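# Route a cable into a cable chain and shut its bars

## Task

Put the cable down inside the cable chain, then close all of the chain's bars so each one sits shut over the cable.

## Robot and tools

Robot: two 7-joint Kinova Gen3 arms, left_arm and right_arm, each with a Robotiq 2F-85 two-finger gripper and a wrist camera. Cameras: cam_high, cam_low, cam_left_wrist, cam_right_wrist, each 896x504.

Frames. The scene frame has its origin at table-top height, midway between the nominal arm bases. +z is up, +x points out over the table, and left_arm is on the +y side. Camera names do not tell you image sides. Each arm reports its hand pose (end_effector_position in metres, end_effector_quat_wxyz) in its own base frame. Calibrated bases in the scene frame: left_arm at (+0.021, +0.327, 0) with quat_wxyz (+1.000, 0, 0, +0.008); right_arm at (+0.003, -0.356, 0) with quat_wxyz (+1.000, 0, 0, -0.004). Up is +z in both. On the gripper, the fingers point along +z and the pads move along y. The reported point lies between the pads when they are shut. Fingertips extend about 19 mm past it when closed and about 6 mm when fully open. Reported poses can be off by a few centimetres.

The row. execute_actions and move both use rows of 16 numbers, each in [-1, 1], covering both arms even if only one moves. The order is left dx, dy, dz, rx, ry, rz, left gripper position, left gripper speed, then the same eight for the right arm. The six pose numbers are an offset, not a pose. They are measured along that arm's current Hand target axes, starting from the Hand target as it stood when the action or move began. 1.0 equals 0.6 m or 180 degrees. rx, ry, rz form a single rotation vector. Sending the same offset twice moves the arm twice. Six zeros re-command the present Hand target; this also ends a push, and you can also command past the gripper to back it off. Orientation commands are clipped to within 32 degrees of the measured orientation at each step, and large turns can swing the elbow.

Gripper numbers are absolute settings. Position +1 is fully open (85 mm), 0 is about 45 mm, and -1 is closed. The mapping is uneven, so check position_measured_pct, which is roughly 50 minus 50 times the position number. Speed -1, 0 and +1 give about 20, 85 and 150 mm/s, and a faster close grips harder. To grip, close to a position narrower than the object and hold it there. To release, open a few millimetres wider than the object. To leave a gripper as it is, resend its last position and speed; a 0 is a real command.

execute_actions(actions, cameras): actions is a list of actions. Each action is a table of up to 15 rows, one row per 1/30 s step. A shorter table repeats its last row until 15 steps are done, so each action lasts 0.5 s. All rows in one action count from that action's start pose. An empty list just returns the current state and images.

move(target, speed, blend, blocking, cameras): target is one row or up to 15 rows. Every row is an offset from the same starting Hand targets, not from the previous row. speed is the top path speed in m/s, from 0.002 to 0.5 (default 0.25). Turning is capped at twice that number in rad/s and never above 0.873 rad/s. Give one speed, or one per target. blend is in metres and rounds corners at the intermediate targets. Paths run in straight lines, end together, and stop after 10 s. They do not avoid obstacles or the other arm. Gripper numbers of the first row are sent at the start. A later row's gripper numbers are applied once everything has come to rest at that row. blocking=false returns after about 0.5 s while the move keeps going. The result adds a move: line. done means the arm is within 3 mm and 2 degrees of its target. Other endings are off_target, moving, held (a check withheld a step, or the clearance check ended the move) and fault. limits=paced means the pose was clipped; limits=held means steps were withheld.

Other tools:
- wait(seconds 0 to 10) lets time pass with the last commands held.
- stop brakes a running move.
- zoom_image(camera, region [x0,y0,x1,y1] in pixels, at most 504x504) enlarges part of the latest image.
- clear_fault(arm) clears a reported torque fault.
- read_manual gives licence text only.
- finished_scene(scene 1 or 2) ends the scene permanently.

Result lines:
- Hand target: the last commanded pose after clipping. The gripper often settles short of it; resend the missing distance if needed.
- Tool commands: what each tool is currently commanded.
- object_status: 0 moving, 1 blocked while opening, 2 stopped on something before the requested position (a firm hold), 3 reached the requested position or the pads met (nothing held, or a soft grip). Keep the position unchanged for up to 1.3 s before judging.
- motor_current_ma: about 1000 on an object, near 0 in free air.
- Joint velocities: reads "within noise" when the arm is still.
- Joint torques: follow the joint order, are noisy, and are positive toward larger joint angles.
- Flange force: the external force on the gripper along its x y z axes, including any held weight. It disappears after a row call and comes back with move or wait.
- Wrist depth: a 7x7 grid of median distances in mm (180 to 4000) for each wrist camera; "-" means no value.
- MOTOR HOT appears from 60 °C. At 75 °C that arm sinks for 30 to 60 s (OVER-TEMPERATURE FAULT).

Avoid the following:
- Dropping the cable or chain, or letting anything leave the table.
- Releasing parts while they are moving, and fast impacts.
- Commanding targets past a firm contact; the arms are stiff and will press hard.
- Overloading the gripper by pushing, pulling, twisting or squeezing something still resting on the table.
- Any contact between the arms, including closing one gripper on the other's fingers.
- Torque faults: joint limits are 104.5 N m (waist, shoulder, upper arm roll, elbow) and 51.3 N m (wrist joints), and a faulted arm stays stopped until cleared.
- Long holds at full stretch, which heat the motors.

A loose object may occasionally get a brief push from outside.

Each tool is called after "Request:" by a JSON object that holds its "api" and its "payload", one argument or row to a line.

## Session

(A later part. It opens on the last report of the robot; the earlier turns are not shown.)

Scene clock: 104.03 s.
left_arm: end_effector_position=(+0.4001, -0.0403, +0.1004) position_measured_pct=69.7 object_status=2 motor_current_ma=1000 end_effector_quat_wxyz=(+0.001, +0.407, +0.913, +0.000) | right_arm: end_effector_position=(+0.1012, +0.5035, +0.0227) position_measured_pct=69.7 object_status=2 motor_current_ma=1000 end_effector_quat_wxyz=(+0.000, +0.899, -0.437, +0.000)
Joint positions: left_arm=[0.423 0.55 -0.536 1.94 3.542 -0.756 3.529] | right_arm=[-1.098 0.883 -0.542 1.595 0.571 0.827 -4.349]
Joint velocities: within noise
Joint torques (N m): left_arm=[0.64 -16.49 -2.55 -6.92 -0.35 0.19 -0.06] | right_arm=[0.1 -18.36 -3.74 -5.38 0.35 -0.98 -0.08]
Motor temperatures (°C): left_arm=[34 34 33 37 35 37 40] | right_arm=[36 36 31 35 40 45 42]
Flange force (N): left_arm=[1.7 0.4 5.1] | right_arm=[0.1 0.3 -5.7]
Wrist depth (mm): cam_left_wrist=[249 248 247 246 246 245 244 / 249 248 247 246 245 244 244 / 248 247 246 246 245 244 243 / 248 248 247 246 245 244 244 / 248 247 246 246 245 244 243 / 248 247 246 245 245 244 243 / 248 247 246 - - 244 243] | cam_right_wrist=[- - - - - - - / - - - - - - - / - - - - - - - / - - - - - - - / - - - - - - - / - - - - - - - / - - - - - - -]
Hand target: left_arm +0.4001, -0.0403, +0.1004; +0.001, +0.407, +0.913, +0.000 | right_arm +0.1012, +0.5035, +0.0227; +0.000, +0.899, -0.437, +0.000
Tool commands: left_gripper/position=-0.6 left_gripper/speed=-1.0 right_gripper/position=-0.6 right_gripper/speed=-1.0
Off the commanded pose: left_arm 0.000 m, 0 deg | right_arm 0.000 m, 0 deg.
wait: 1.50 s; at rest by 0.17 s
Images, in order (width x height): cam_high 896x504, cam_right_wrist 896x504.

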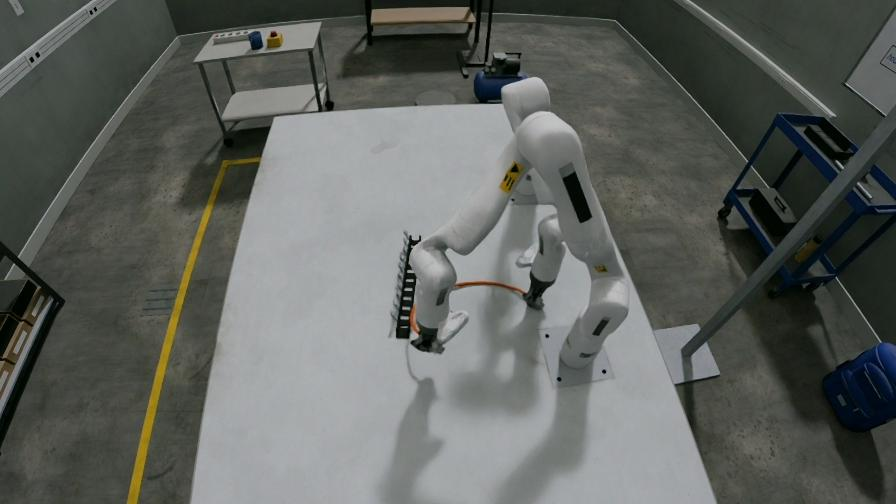

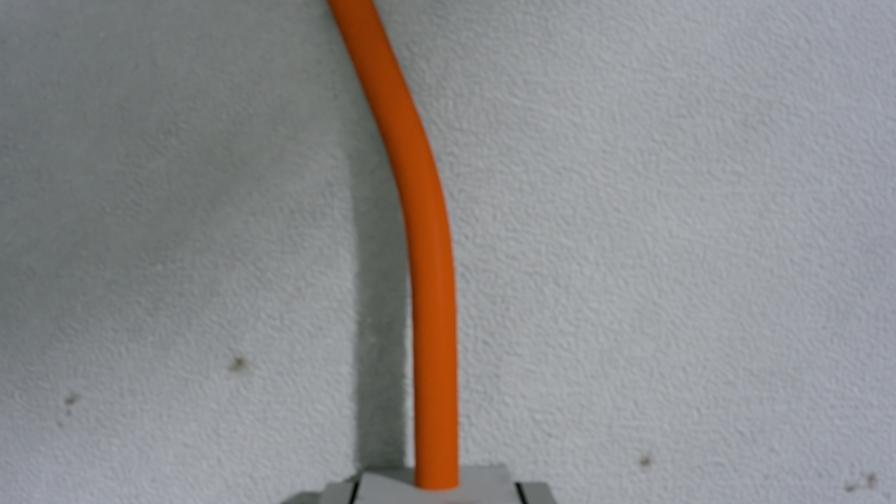

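Request:
{"api": "move", "payload": {
  "target": [
    [0,0,-0.366,0,0,0,-0.6,-1,0,0,-0.4955,0,0,0,-0.6,-1],
    [-0.062,0.1203,-0.366,0,0,0.289,-0.6,-1,0.8053,-0.0197,-0.4955,0,0,-0.74,-0.6,-1]
  ],
  "speed": [0.15,0.2]
}}

Scene clock: 121.17 s.
left_arm: end_effector_position=(+0.4783, -0.0197, +0.3202) position_measured_pct=69.7 object_status=2 motor_current_ma=1000 end_effector_quat_wxyz=(+0.001, +0.767, +0.642, +0.001) | right_arm: end_effector_position=(+0.4093, +0.1310, +0.3199) position_measured_pct=69.7 object_status=2 motor_current_ma=1000 end_effector_quat_wxyz=(+0.000, +0.758, +0.652, +0.000)
Joint positions: left_arm=[0.271 0.435 -0.453 1.281 3.329 -1.465 2.801] | right_arm=[0.383 0.501 -1.205 1.437 0.466 1.517 -0.954]
Joint velocities: within noise
Joint torques (N m): left_arm=[0.83 -18.12 -1.75 -10.1 -0.36 0.18 -0.13] | right_arm=[-0.4 -15.76 -5.92 -8.25 -0.23 -0.17 0.03]
Motor temperatures (°C): left_arm=[34 34 33 37 35 37 39] | right_arm=[36 36 31 35 40 45 42]
Flange force (N): left_arm=[1.3 -0.3 3.6] | right_arm=[2.2 6.2 2.4]
Wrist depth (mm): cam_left_wrist=[472 469 468 466 465 463 461 / 471 470 468 465 464 463 461 / 472 469 467 466 463 461 460 / 471 470 467 467 464 462 459 / 472 472 468 465 466 463 460 / 471 470 467 467 465 463 460 / 473 469 - 466 - 461 458] | cam_right_wrist=[461 464 464 443 467 468 469 / 461 463 464 462 468 468 470 / 461 463 464 465 467 469 471 / 462 463 464 466 468 469 470 / 463 464 464 465 468 469 470 / 463 462 465 468 468 470 471 / 463 464 466 467 468 470 472]
Hand target: left_arm +0.4783, -0.0197, +0.3202; +0.001, +0.767, +0.642, +0.001 | right_arm +0.4093, +0.1310, +0.3199; +0.000, +0.758, +0.652, +0.000
Off the commanded pose: left_arm 0.000 m, 0 deg | right_arm 0.000 m, 0 deg.
move: done

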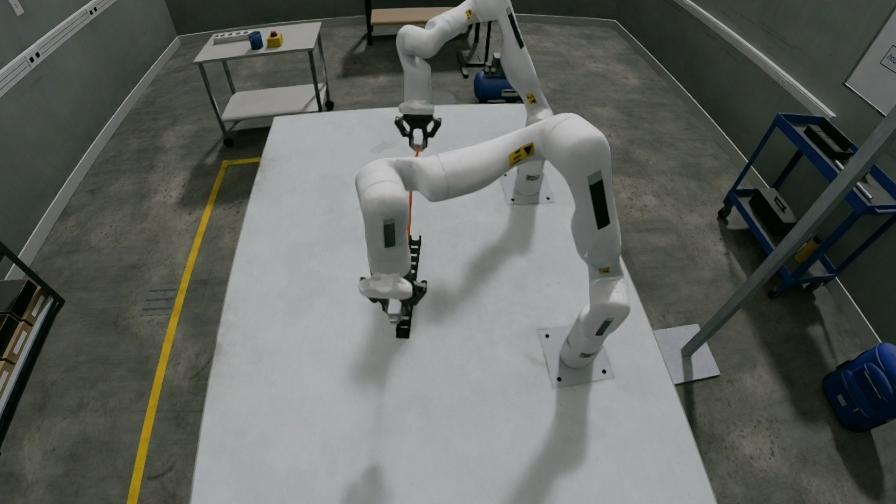

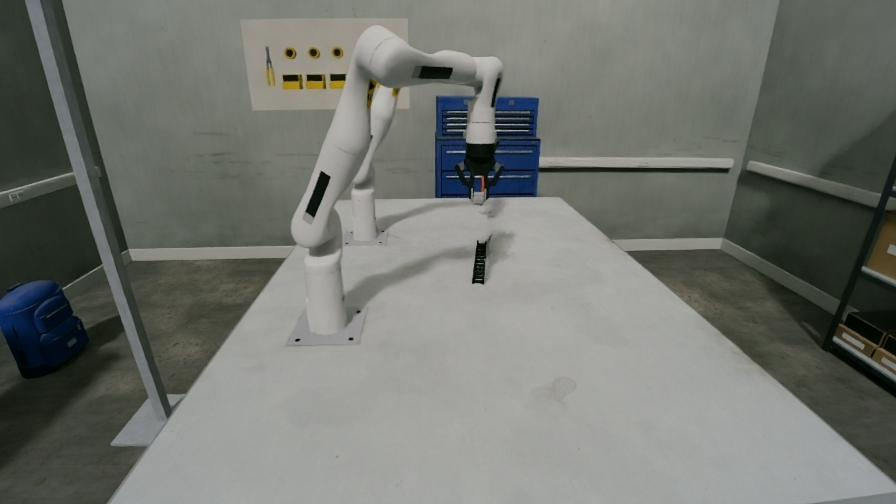

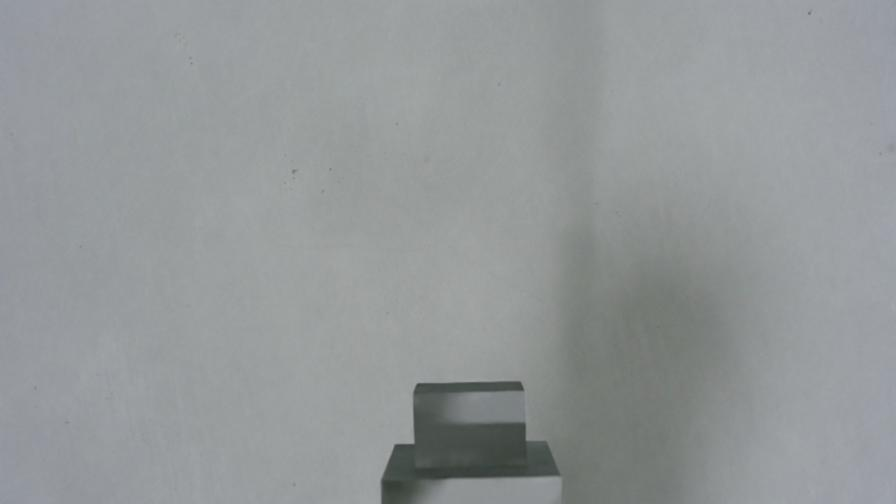

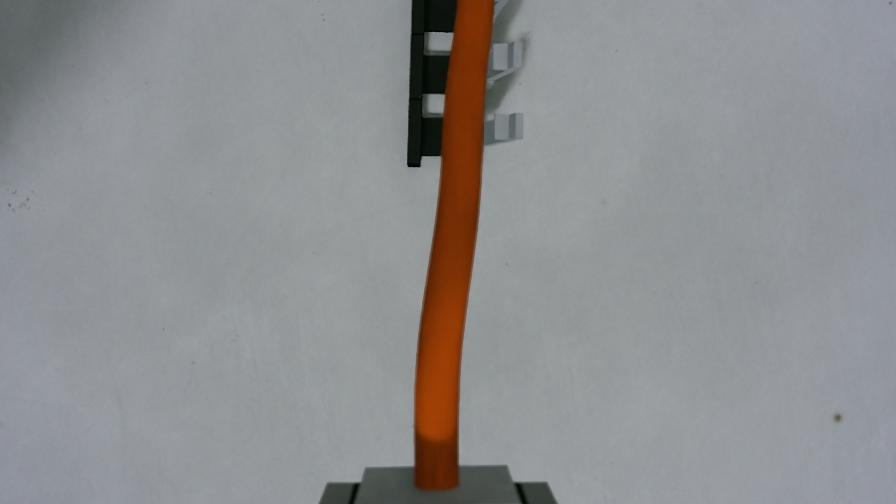

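Request:
{"api": "zoom_image", "payload": {
  "camera": "cam_right_wrist",
  "region": [350, 0, 570, 190]
}}

Scaled by 2.291 from the camera's 896x504 image, which has a finer 1280x720 frame.

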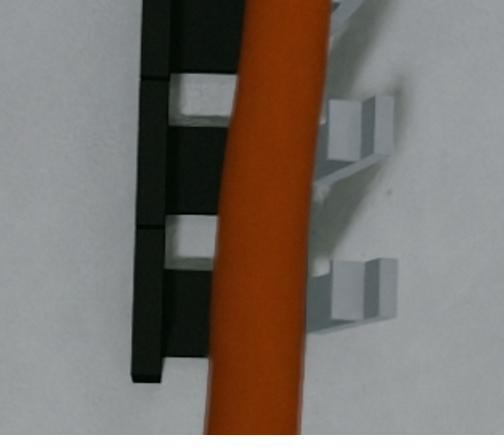

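Request:
{"api": "move", "payload": {
  "target": [
    [0.0248,0.0175,0,0,0,0,-0.6,-1,-0.0087,0.0102,0,0,0,0,-0.6,-1],
    [0.0248,0.0175,0.4,0,0,0,-0.6,-1,-0.0087,0.0102,0.4,0,0,0,-0.6,-1]
  ],
  "speed": 0.1,
  "cameras": ["cam_low","cam_high","cam_right_wrist"]
}}

Request:
{"api": "zoom_image", "payload": {
  "camera": "cam_low",
  "region": [430, 200, 530, 310]
}}

Request:
{"api": "zoom_image", "payload": {
  "camera": "cam_high",
  "region": [340, 170, 480, 380]
}}

Scene clock: 147.60 s.
left_arm: end_effector_position=(+0.4916, -0.0069, +0.0802) position_measured_pct=69.7 object_status=2 motor_current_ma=1000 end_effector_quat_wxyz=(+0.001, +0.767, +0.642, +0.001) | right_arm: end_effector_position=(+0.4144, +0.1249, +0.0799) position_measured_pct=69.7 object_status=2 motor_current_ma=1000 end_effector_quat_wxyz=(+0.000, +0.758, +0.652, +0.000)
Joint positions: left_arm=[0.208 0.712 -0.386 1.65 3.477 -0.844 2.647] | right_arm=[0.272 0.795 -0.976 1.846 0.807 0.958 -1.223]
Joint velocities: within noise
Joint torques (N m): left_arm=[1.59 -20.47 -1.41 -7.24 -0.05 -0.04 -0.14] | right_arm=[-0.99 -18.45 -7.38 -5.41 -0.3 -0.66 0.04]
Motor temperatures (°C): left_arm=[34 34 33 37 35 37 39] | right_arm=[36 36 31 35 40 45 42]
Flange force (N): left_arm=[2.9 -1.0 3.5] | right_arm=[-0.7 3.7 5.6]
Wrist depth (mm): cam_left_wrist=[228 227 226 225 224 223 222 / 227 227 226 224 224 223 222 / 227 226 226 224 224 223 222 / 227 227 226 225 224 223 222 / 227 226 226 225 224 223 222 / 227 227 225 225 223 223 222 / 227 226 226 - - 223 222] | cam_right_wrist=[225 225 226 227 228 228 229 / 225 225 226 227 228 228 229 / 225 226 227 227 228 229 230 / 225 226 227 228 228 229 230 / 225 226 227 228 228 229 230 / 225 227 227 228 228 229 230 / 226 226 227 - 229 230 230]
Hand target: left_arm +0.4916, -0.0069, +0.0802; +0.001, +0.767, +0.642, +0.001 | right_arm +0.4144, +0.1249, +0.0799; +0.000, +0.758, +0.652, +0.000
Off the commanded pose: left_arm 0.000 m, 0 deg | right_arm 0.000 m, 0 deg.
move: done
Images, in order (width x height): cam_high 896x504, cam_low 896x504, cam_right_wrist 896x504.

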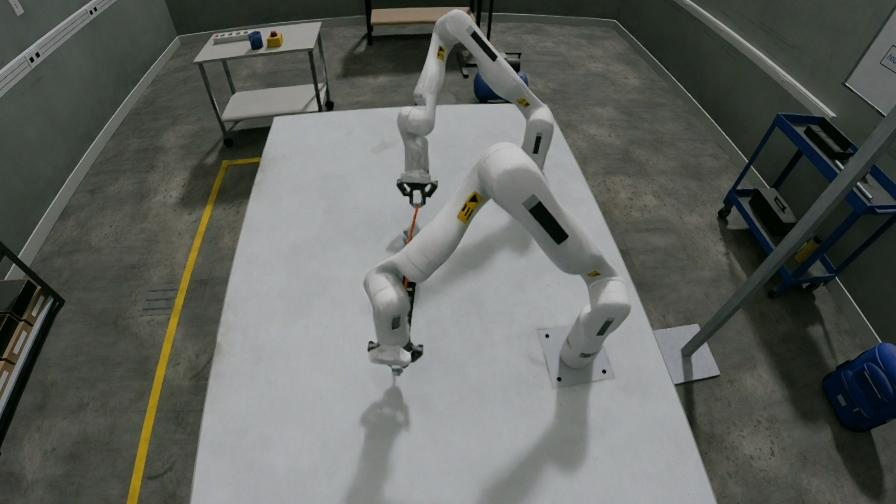

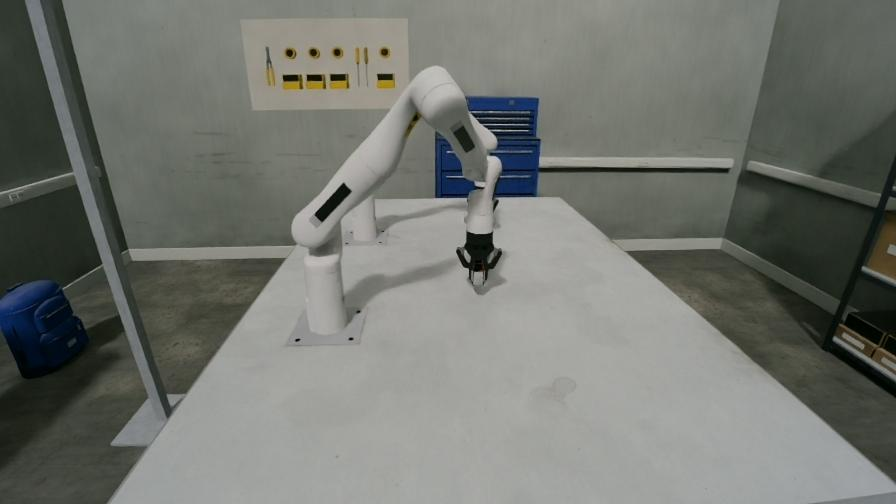

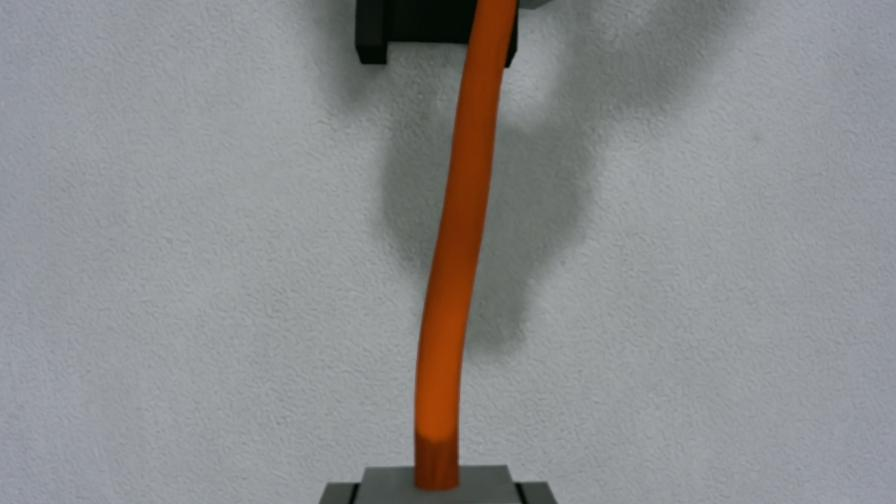

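Scaled by 4.582 from the camera's 896x504 image, which has a finer 1280x720 frame.

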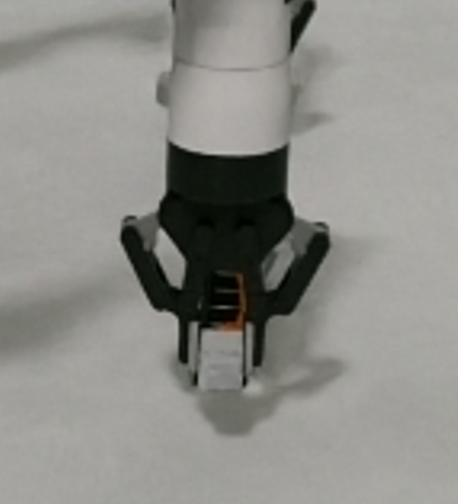

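Scaled by 2.400 from the camera's 896x504 image, which has a finer 1280x720 frame.

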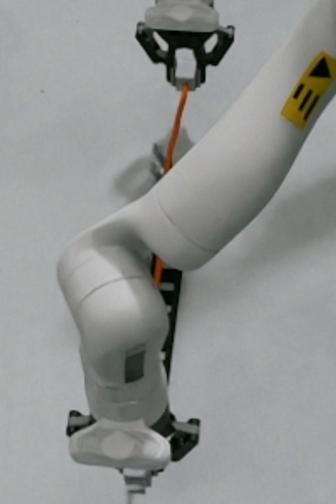

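Request:
{"api": "move", "payload": {
  "target": [0.01,0,0,0,0,0,-0.6,-1,-0.01,0,0,0,0,0,-0.6,-1],
  "speed": 0.04,
  "cameras": ["cam_high","cam_right_wrist"]
}}

Request:
{"api": "move", "payload": {
  "target": [0.004,0,0,0,0,0,-0.6,-1,-0.004,0,0,0,0,0,-0.6,-1],
  "speed": 0.03,
  "cameras": ["cam_high","cam_right_wrist"]
}}

Scene clock: 152.80 s.
left_arm: end_effector_position=(+0.4926, -0.0010, +0.0802) position_measured_pct=69.7 object_status=2 motor_current_ma=1000 end_effector_quat_wxyz=(+0.001, +0.767, +0.642, +0.000) | right_arm: end_effector_position=(+0.4135, +0.1189, +0.0799) position_measured_pct=69.7 object_status=2 motor_current_ma=1000 end_effector_quat_wxyz=(+0.000, +0.758, +0.652, +0.000)
Joint positions: left_arm=[0.195 0.714 -0.385 1.646 3.477 -0.846 2.636] | right_arm=[0.287 0.791 -0.977 1.855 0.808 0.954 -1.214]
Joint velocities: within noise
Joint torques (N m): left_arm=[0.21 -20.59 -2.89 -7.66 -0.66 0.38 -0.1] | right_arm=[0.16 -18.55 -6.34 -4.8 -0.08 0.21 0.01]
Motor temperatures (°C): left_arm=[34 34 33 37 35 37 39] | right_arm=[36 36 31 35 40 45 42]
Flange force (N): left_arm=[0.0 -1.5 3.8] | right_arm=[2.3 4.0 6.3]
Wrist depth (mm): cam_left_wrist=[227 226 226 224 224 223 222 / 227 226 225 225 224 223 222 / 228 226 226 225 224 223 222 / 227 226 225 224 224 223 221 / 227 226 225 224 224 223 221 / 227 226 226 224 223 222 221 / 228 226 226 - - 222 222] | cam_right_wrist=[225 225 226 227 228 228 229 / 225 225 226 227 228 228 229 / 225 225 226 227 228 229 229 / 225 226 227 227 228 229 230 / 225 226 227 227 228 229 230 / 226 226 227 228 228 229 230 / 226 226 227 - 228 230 230]
Hand target: left_arm +0.4926, -0.0010, +0.0802; +0.001, +0.767, +0.642, +0.000 | right_arm +0.4135, +0.1189, +0.0799; +0.000, +0.758, +0.652, +0.000
Off the commanded pose: left_arm 0.000 m, 0 deg | right_arm 0.000 m, 0 deg.
move: done
Images, in order (width x height): cam_high 896x504, cam_right_wrist 896x504.

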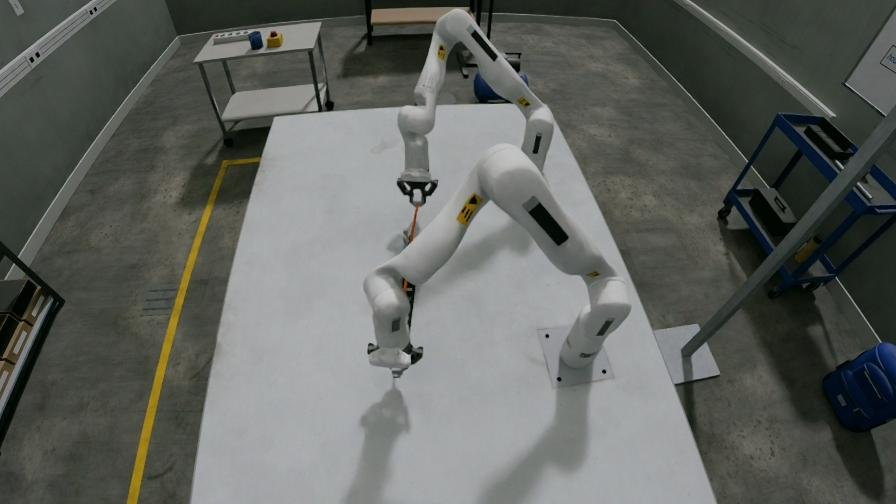

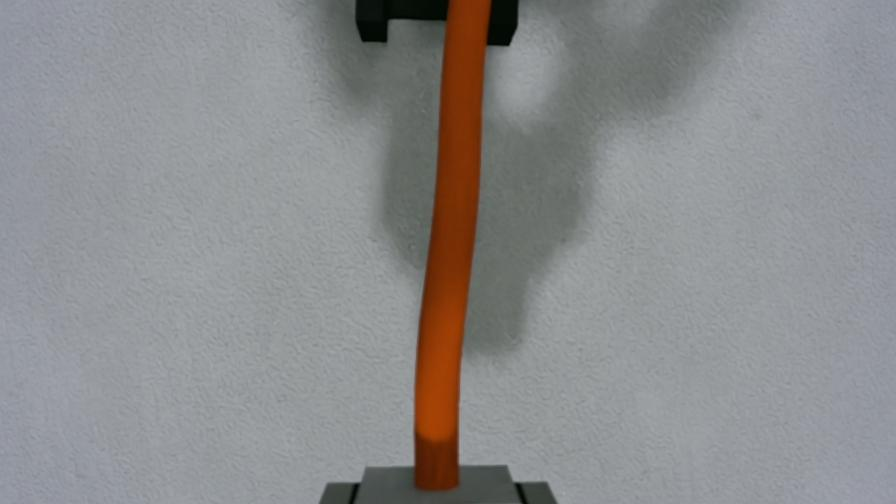

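Scene clock: 153.50 s.
left_arm: end_effector_position=(+0.4931, +0.0013, +0.0802) position_measured_pct=69.7 object_status=2 motor_current_ma=1000 end_effector_quat_wxyz=(+0.001, +0.767, +0.642, +0.000) | right_arm: end_effector_position=(+0.4131, +0.1166, +0.0799) position_measured_pct=69.7 object_status=2 motor_current_ma=1000 end_effector_quat_wxyz=(+0.000, +0.758, +0.652, +0.000)
Joint positions: left_arm=[0.19 0.715 -0.385 1.645 3.477 -0.847 2.632] | right_arm=[0.293 0.79 -0.978 1.858 0.808 0.953 -1.21]
Joint velocities: within noise
Joint torques (N m): left_arm=[-3.12 -20.54 -6.71 -8.31 -2.18 1.52 -0.14] | right_arm=[3.04 -18.7 -3.38 -3.28 0.59 2.51 -0.01]
Motor temperatures (°C): left_arm=[34 34 33 37 35 37 39] | right_arm=[36 36 31 35 40 45 42]
Flange force (N): left_arm=[-6.9 -1.4 3.8] | right_arm=[9.7 4.1 6.7]
Wrist depth (mm): cam_left_wrist=[227 226 225 224 224 223 222 / 227 226 225 225 224 223 222 / 228 226 225 224 224 222 222 / 227 226 225 224 223 222 222 / 227 226 225 224 223 223 222 / 227 226 225 224 223 222 222 / 227 226 225 - - 223 222] | cam_right_wrist=[225 226 226 227 228 229 229 / 225 226 227 227 228 229 229 / 225 226 227 227 228 229 230 / 225 226 227 227 228 229 230 / 225 226 227 228 228 229 230 / 225 226 227 228 228 229 230 / 226 226 227 - 229 229 230]
Hand target: left_arm +0.4931, +0.0013, +0.0802; +0.001, +0.767, +0.642, +0.001 | right_arm +0.4131, +0.1166, +0.0799; +0.000, +0.758, +0.652, +0.000
Off the commanded pose: left_arm 0.000 m, 0 deg | right_arm 0.000 m, 0 deg.
move: done
Images, in order (width x height): cam_high 896x504, cam_right_wrist 896x504.

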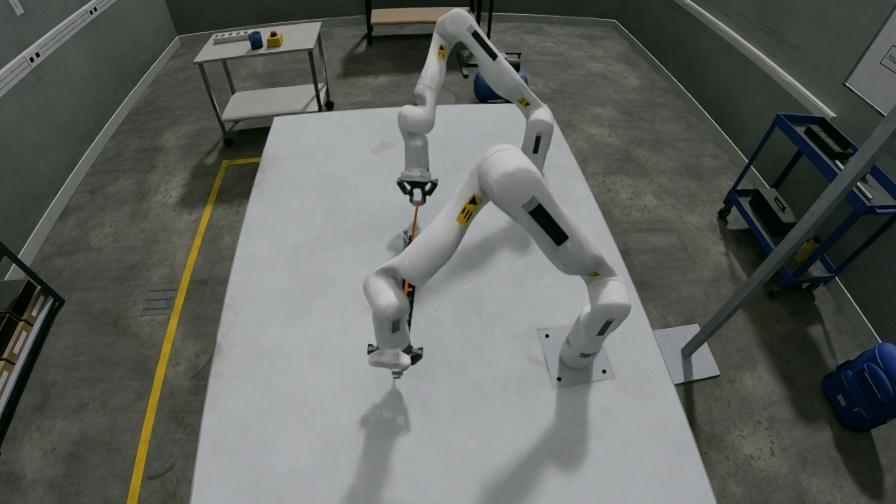

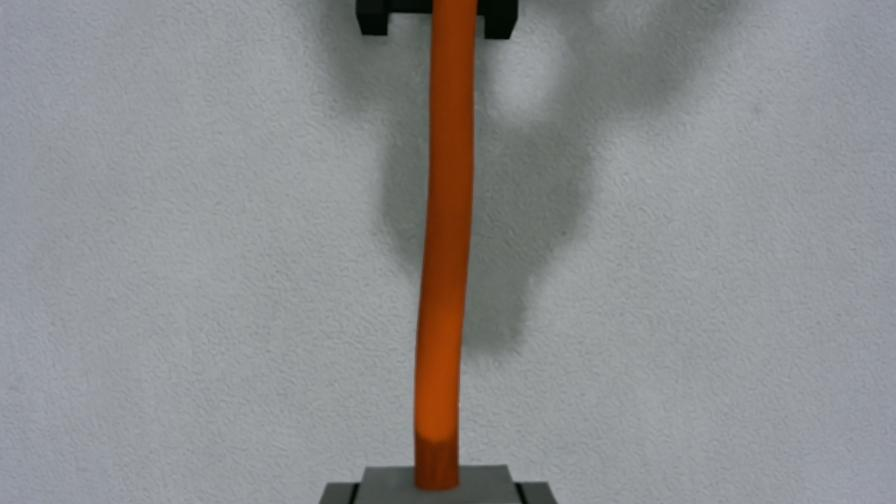

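Request:
{"api": "move", "payload": {
  "target": [
    [0.002,0,0.06,0,0,0,-0.6,-1,-0.002,0,0.06,0,0,0,-0.6,-1],
    [0.002,0,0.0955,0,0,0,-0.6,-1,-0.002,0,0.0955,0,0,0,-0.6,-1]
  ],
  "speed": 0.05
}}

Request:
{"api": "zoom_image", "payload": {
  "camera": "cam_high",
  "region": [340, 170, 480, 380]
}}

Request:
{"api": "zoom_image", "payload": {
  "camera": "cam_low",
  "region": [430, 200, 530, 310]
}}

Scene clock: 158.37 s.
left_arm: end_effector_position=(+0.4934, +0.0025, +0.0230) position_measured_pct=69.7 object_status=2 motor_current_ma=1000 end_effector_quat_wxyz=(+0.001, +0.767, +0.642, +0.001) | right_arm: end_effector_position=(+0.4129, +0.1154, +0.0226) position_measured_pct=69.7 object_status=2 motor_current_ma=1000 end_effector_quat_wxyz=(+0.000, +0.758, +0.652, +0.000)
Joint positions: left_arm=[0.162 0.812 -0.344 1.679 3.525 -0.716 2.591] | right_arm=[0.24 0.884 -0.884 1.897 0.933 0.84 -1.302]
Joint velocities: within noise
Joint torques (N m): left_arm=[-9.61 -6 -11.45 -9.35 -3.1 8.14 -0.29] | right_arm=[7.34 -16.45 2.92 -0.2 1.62 5.16 -0.03]
Motor temperatures (°C): left_arm=[34 34 33 37 35 37 39] | right_arm=[36 36 31 35 40 45 42]
Flange force (N): left_arm=[-23.4 -16.7 -35.8] | right_arm=[19.1 0.6 -2.9]
Wrist depth (mm): cam_left_wrist=[- - - - - - - / - - - - - - - / - - - - - - - / - - - - - - - / - - - - - - - / - - - - - - - / - - - - - - -] | cam_right_wrist=[- - - - - - - / - - - - - - - / - - - - - - - / - - - - - - - / - - - - - - - / - - - - - - - / - - - - - - -]
Hand target: left_arm +0.4934, +0.0025, +0.0229; +0.001, +0.767, +0.642, +0.001 | right_arm +0.4129, +0.1154, +0.0226; +0.000, +0.758, +0.652, +0.000
Off the commanded pose: left_arm 0.000 m, 0 deg | right_arm 0.000 m, 0 deg.
move: done

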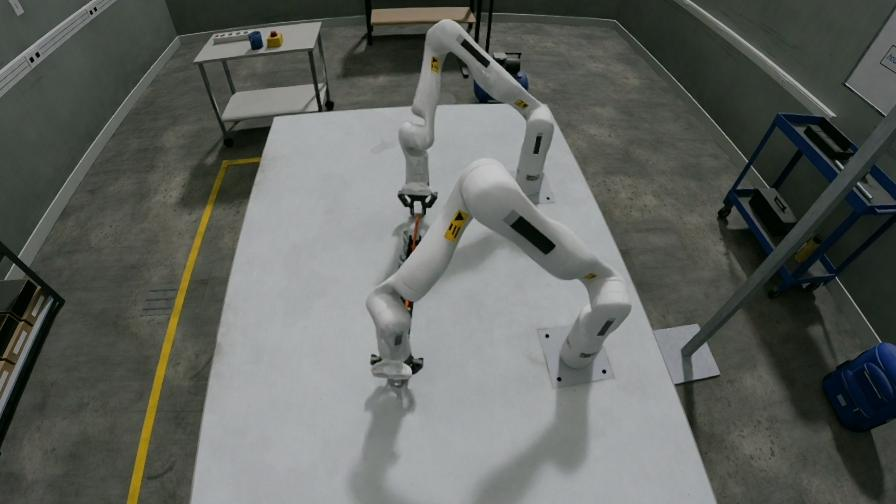

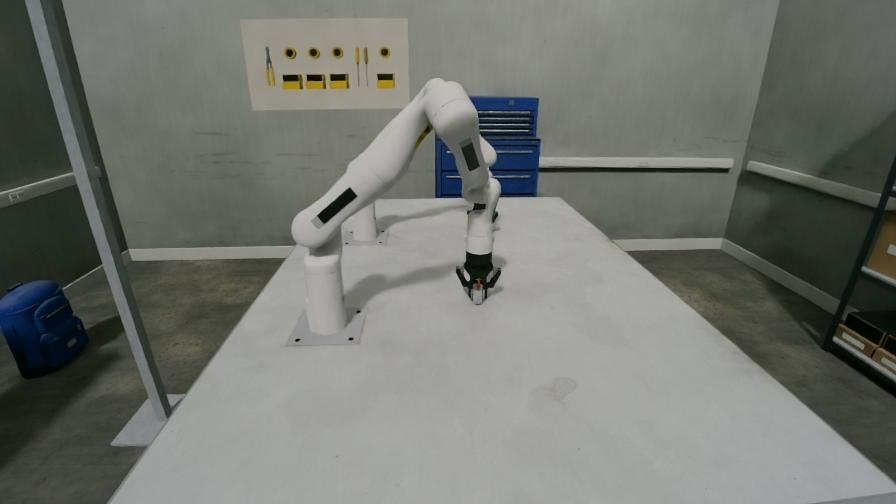

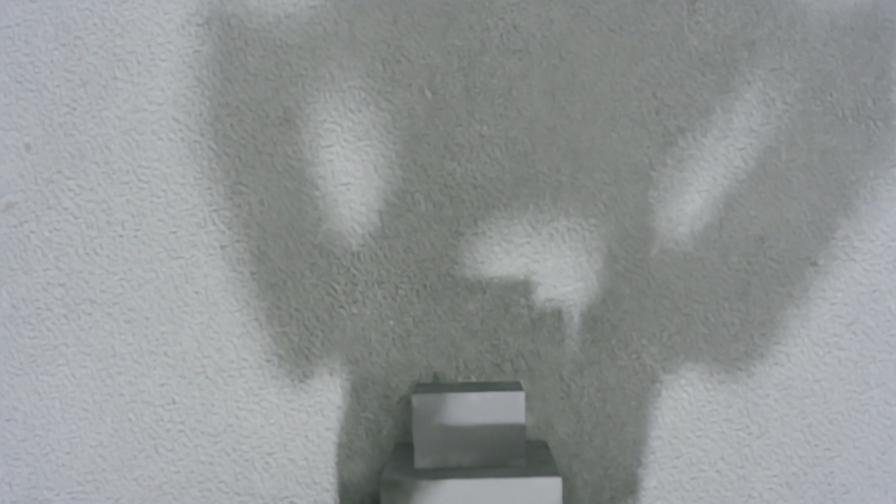

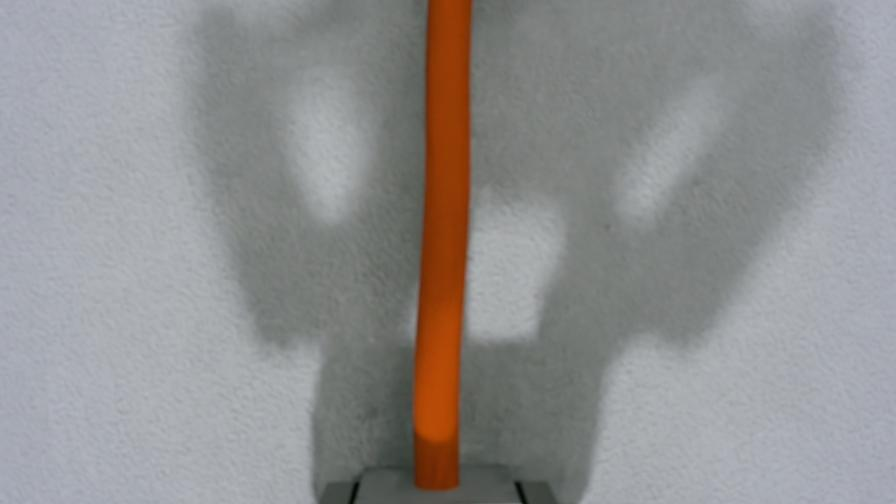

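Scaled by 2.400 from the camera's 896x504 image, which has a finer 1280x720 frame.

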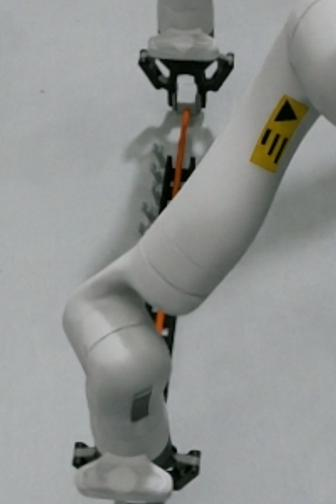

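Scaled by 4.582 from the camera's 896x504 image, which has a finer 1280x720 frame.

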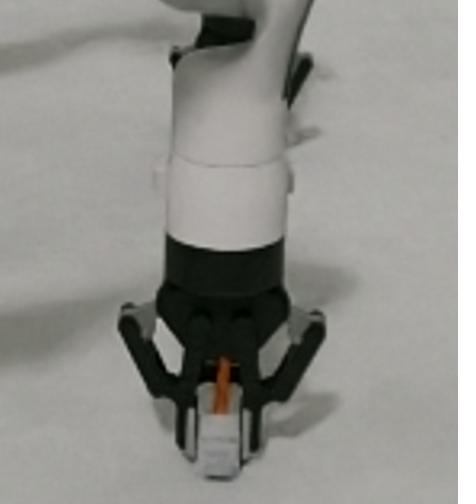

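Request:
{"api": "move", "payload": {
  "target": [-0.003,0,-0.007,0,0,0,-0.6,-1,0.003,0,0,0,0,0,-0.6,-1],
  "speed": 0.03,
  "cameras": ["cam_high"]
}}

Scene clock: 161.63 s.
left_arm: end_effector_position=(+0.4930, +0.0008, +0.0271) position_measured_pct=69.7 object_status=2 motor_current_ma=1000 end_effector_quat_wxyz=(+0.001, +0.767, +0.642, +0.001) | right_arm: end_effector_position=(+0.4132, +0.1170, +0.0226) position_measured_pct=69.7 object_status=2 motor_current_ma=1000 end_effector_quat_wxyz=(+0.000, +0.758, +0.652, +0.000)
Joint positions: left_arm=[0.168 0.805 -0.348 1.678 3.522 -0.725 2.597] | right_arm=[0.236 0.885 -0.883 1.895 0.932 0.841 -1.304]
Joint velocities: within noise
Joint torques (N m): left_arm=[-2.54 -21.32 -6.1 -7.37 -1.61 1.44 -0.11] | right_arm=[-0.97 -11.06 -3.76 -4.56 1.1 -2.21 -0.18]
Motor temperatures (°C): left_arm=[34 34 33 37 35 37 39] | right_arm=[36 36 31 35 40 45 42]
Flange force (N): left_arm=[-5.7 -1.7 3.9] | right_arm=[-4.5 -3.6 -20.1]
Wrist depth (mm): cam_left_wrist=[- - - - - - - / - - - - - - - / - - - - - - - / - - - - - - - / - - - - - - - / - - - - - - - / - - - - - - -] | cam_right_wrist=[- - - - - - - / - - - - - - - / - - - - - - - / - - - - - - - / - - - - - - - / - - - - - - - / - - - - - - -]
Hand target: left_arm +0.4930, +0.0007, +0.0271; +0.001, +0.767, +0.642, +0.001 | right_arm +0.4132, +0.1172, +0.0226; +0.000, +0.758, +0.652, +0.000
Off the commanded pose: left_arm 0.000 m, 0 deg | right_arm 0.000 m, 0 deg.
move: done
Images, in order (width x height): cam_high 896x504.

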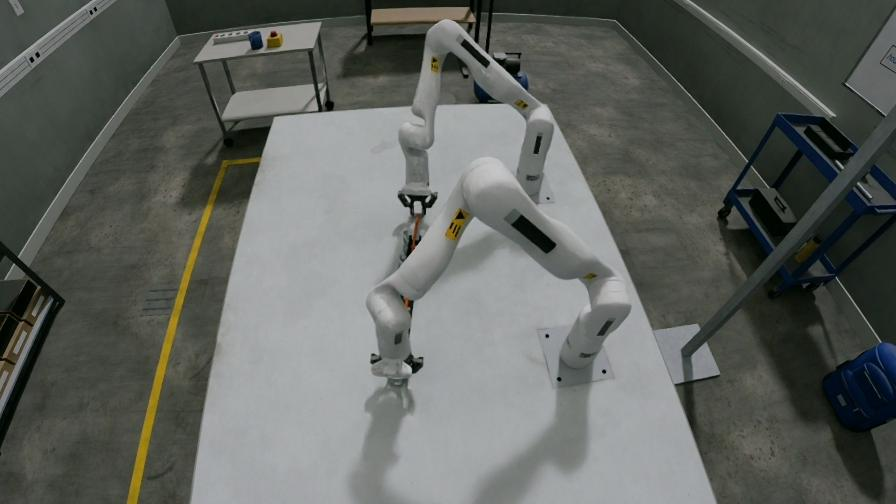

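Request:
{"api": "move", "payload": {
  "target": [0,0,0.0025,0,0,0,-0.6,-1,0,0,-0.002,0,0,0,-0.6,-1],
  "speed": 0.03,
  "cameras": []
}}

Request:
{"api": "move", "payload": {
  "target": [0,0,0,0,0,0,-0.6,-1,0,0,0,0,0,0,0.0,-1],
  "cameras": ["cam_right_wrist"]
}}

Request:
{"api": "move", "payload": {
  "target": [
    [0,0,0,0,0,0,-0.6,-1,0,0,-0.1,0,0,0,0.0,-1],
    [0,0,0,0,0,0,-0.6,-1,0.167,0,-0.45,0,0,0,0.0,-1]
  ],
  "speed": [0.08,0.2],
  "cameras": ["cam_high","cam_low","cam_right_wrist"]
}}

Request:
{"api": "zoom_image", "payload": {
  "camera": "cam_low",
  "region": [430, 200, 530, 310]
}}

Scene clock: 168.20 s.
left_arm: end_effector_position=(+0.4930, +0.0007, +0.0256) position_measured_pct=69.7 object_status=2 motor_current_ma=1000 end_effector_quat_wxyz=(+0.001, +0.767, +0.642, +0.001) | right_arm: end_effector_position=(+0.4132, +0.1171, +0.0238) position_measured_pct=69.7 object_status=2 motor_current_ma=1000 end_effector_quat_wxyz=(+0.000, +0.758, +0.652, +0.000)
Joint positions: left_arm=[0.167 0.807 -0.347 1.679 3.523 -0.722 2.595] | right_arm=[0.237 0.883 -0.885 1.894 0.929 0.843 -1.302]
Joint velocities: within noise
Joint torques (N m): left_arm=[-1.35 -21.21 -4.74 -6.95 -1.2 0.98 -0.14] | right_arm=[1.51 -19.43 -4.81 -3.01 0.13 1.3 0.04]
Motor temperatures (°C): left_arm=[34 34 33 37 35 37 39] | right_arm=[36 36 31 35 40 45 42]
Flange force (N): left_arm=[-3.2 -1.3 3.7] | right_arm=[5.4 3.1 7.1]
Wrist depth (mm): cam_left_wrist=[- - - - - - - / - - - - - - - / - - - - - - - / - - - - - - - / - - - - - - - / - - - - - - - / - - - - - - -] | cam_right_wrist=[- - - - - - - / - - - - - - - / - - - - - - - / - - - - - - - / - - - - - - - / - - - - - - - / - - - - - - -]
Hand target: left_arm +0.4930, +0.0007, +0.0256; +0.001, +0.767, +0.642, +0.001 | right_arm +0.4132, +0.1171, +0.0238; +0.000, +0.758, +0.652, +0.000
Off the commanded pose: left_arm 0.000 m, 0 deg | right_arm 0.000 m, 0 deg.
move: done
No camera images: "cameras" was empty.

Scene clock: 169.33 s.
left_arm: end_effector_position=(+0.4930, +0.0007, +0.0256) position_measured_pct=69.7 object_status=2 motor_current_ma=1000 end_effector_quat_wxyz=(+0.001, +0.767, +0.642, +0.001) | right_arm: end_effector_position=(+0.4132, +0.1171, +0.0238) position_measured_pct=49.8 object_status=0 motor_current_ma=0 end_effector_quat_wxyz=(+0.000, +0.758, +0.652, +0.000)
Joint positions: left_arm=[0.167 0.807 -0.347 1.679 3.523 -0.722 2.595] | right_arm=[0.237 0.883 -0.885 1.894 0.929 0.843 -1.302]
Joint velocities: within noise
Joint torques (N m): left_arm=[0.89 -21.1 -2.17 -6.61 -0.36 0.22 -0.1] | right_arm=[-0.26 -19.1 -6.68 -3.86 -0.17 -0.12 -0.03]
Motor temperatures (°C): left_arm=[34 34 33 37 35 37 39] | right_arm=[36 36 31 35 40 45 42]
Flange force (N): left_arm=[1.4 -1.8 3.4] | right_arm=[0.7 3.1 6.2]
Wrist depth (mm): cam_left_wrist=[- - - - - - - / - - - - - - - / - - - - - - - / - - - - - - - / - - - - - - - / - - - - - - - / - - - - - - -] | cam_right_wrist=[- - - - - - - / - - - - - - - / - - - - - - - / - - - - - - - / - - - - - - - / - - - - - - - / - - - - - - -]
Hand target: left_arm +0.4930, +0.0007, +0.0256; +0.001, +0.767, +0.642, +0.001 | right_arm +0.4132, +0.1171, +0.0238; +0.000, +0.758, +0.652, +0.000
Off the commanded pose: left_arm 0.000 m, 0 deg | right_arm 0.000 m, 0 deg.
move: done
Images, in order (width x height): cam_right_wrist 896x504.

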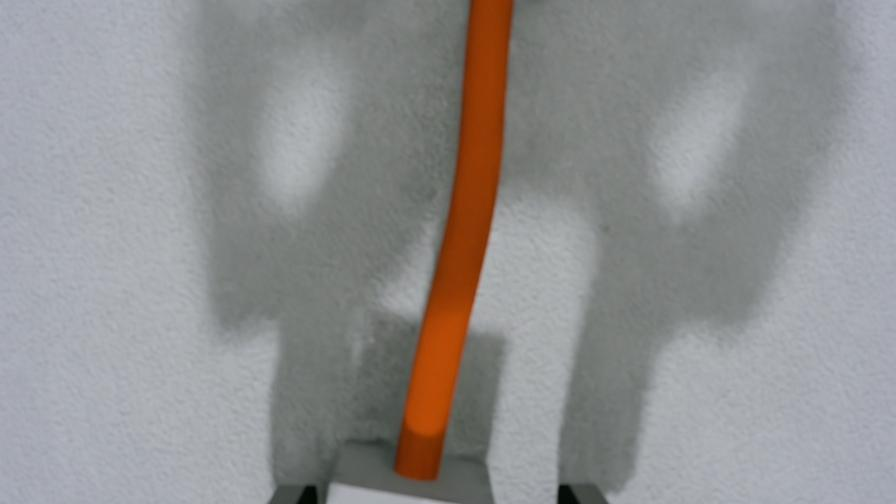

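Scene clock: 171.73 s.
left_arm: end_effector_position=(+0.4930, +0.0007, +0.0256) position_measured_pct=69.7 object_status=2 motor_current_ma=1000 end_effector_quat_wxyz=(+0.001, +0.767, +0.642, +0.001) | right_arm: end_effector_position=(+0.4284, +0.2163, +0.2937) position_measured_pct=49.8 object_status=3 motor_current_ma=0 end_effector_quat_wxyz=(+0.000, +0.758, +0.652, +0.000)
Joint positions: left_arm=[0.167 0.807 -0.347 1.679 3.523 -0.722 2.595] | right_arm=[0.097 0.616 -1.116 1.33 0.547 1.519 -1.117]
Joint velocities: within noise
Joint torques (N m): left_arm=[0.87 -21.18 -2.21 -6.7 -0.38 0.25 -0.16] | right_arm=[-0.17 -18.42 -6.21 -7.8 -0.18 -0.08 -0.04]
Motor temperatures (°C): left_arm=[34 34 33 37 35 37 39] | right_arm=[36 36 31 35 40 45 42]
Flange force (N): left_arm=[1.2 -1.9 3.5] | right_arm=[3.0 4.8 2.1]
Wrist depth (mm): cam_left_wrist=[- - - - - - - / - - - - - - - / - - - - - - - / - - - - - - - / - - - - - - - / - - - - - - - / - - - - - - -] | cam_right_wrist=[435 435 438 428 441 442 444 / 435 437 437 427 440 442 443 / 435 437 438 436 441 442 444 / 436 437 439 429 442 443 444 / 437 438 439 436 442 443 445 / 436 439 439 440 442 444 445 / 437 438 440 441 443 444 445]
Hand target: left_arm +0.4930, +0.0007, +0.0256; +0.001, +0.767, +0.642, +0.001 | right_arm +0.4284, +0.2163, +0.2937; +0.000, +0.758, +0.652, +0.000
Off the commanded pose: left_arm 0.000 m, 0 deg | right_arm 0.000 m, 0 deg.
move: done
Images, in order (width x height): cam_high 896x504, cam_low 896x504, cam_right_wrist 896x504.

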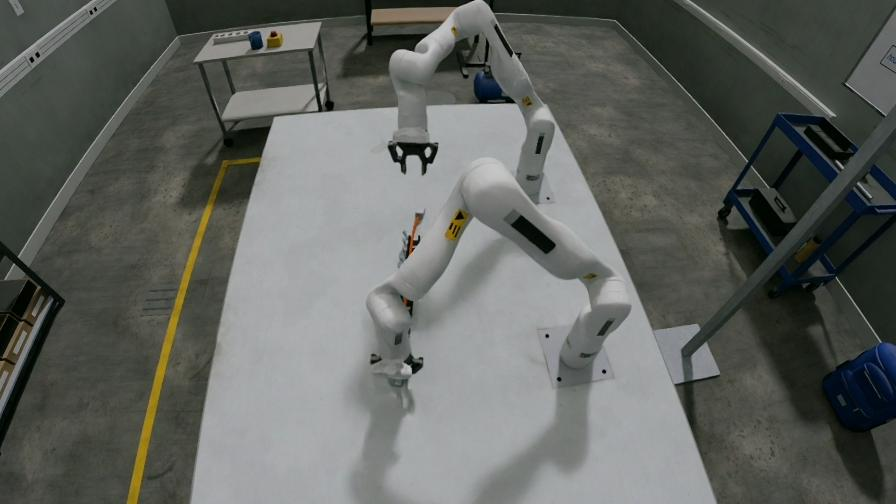

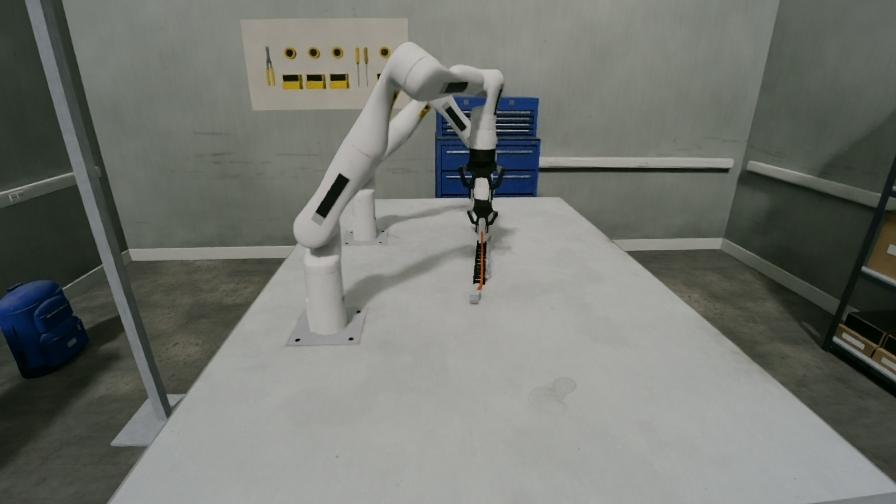

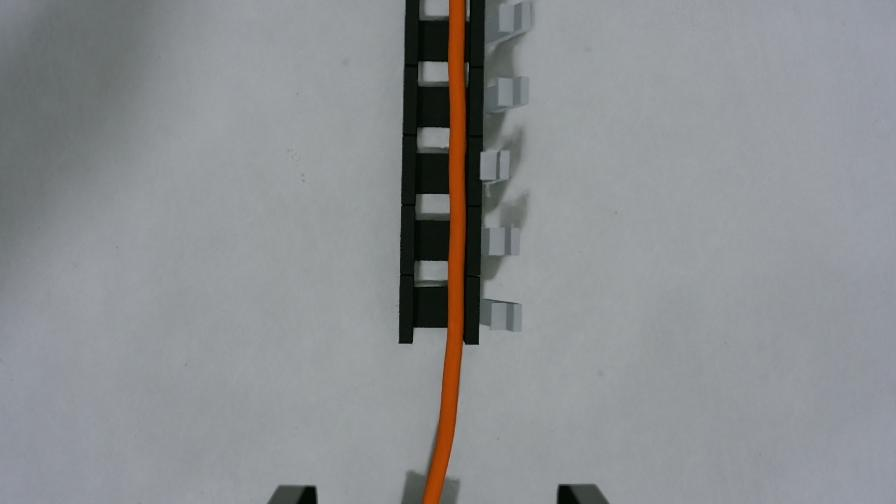

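Scaled by 4.582 from the camera's 896x504 image, which has a finer 1280x720 frame.

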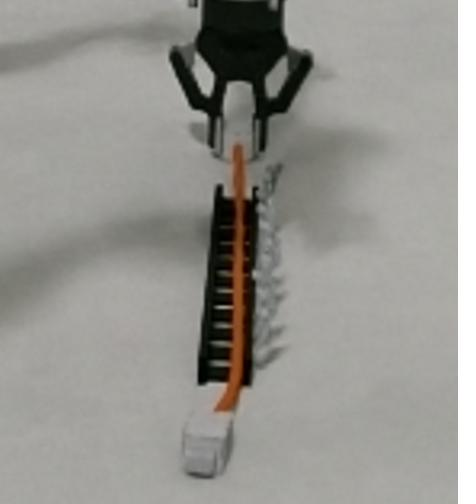

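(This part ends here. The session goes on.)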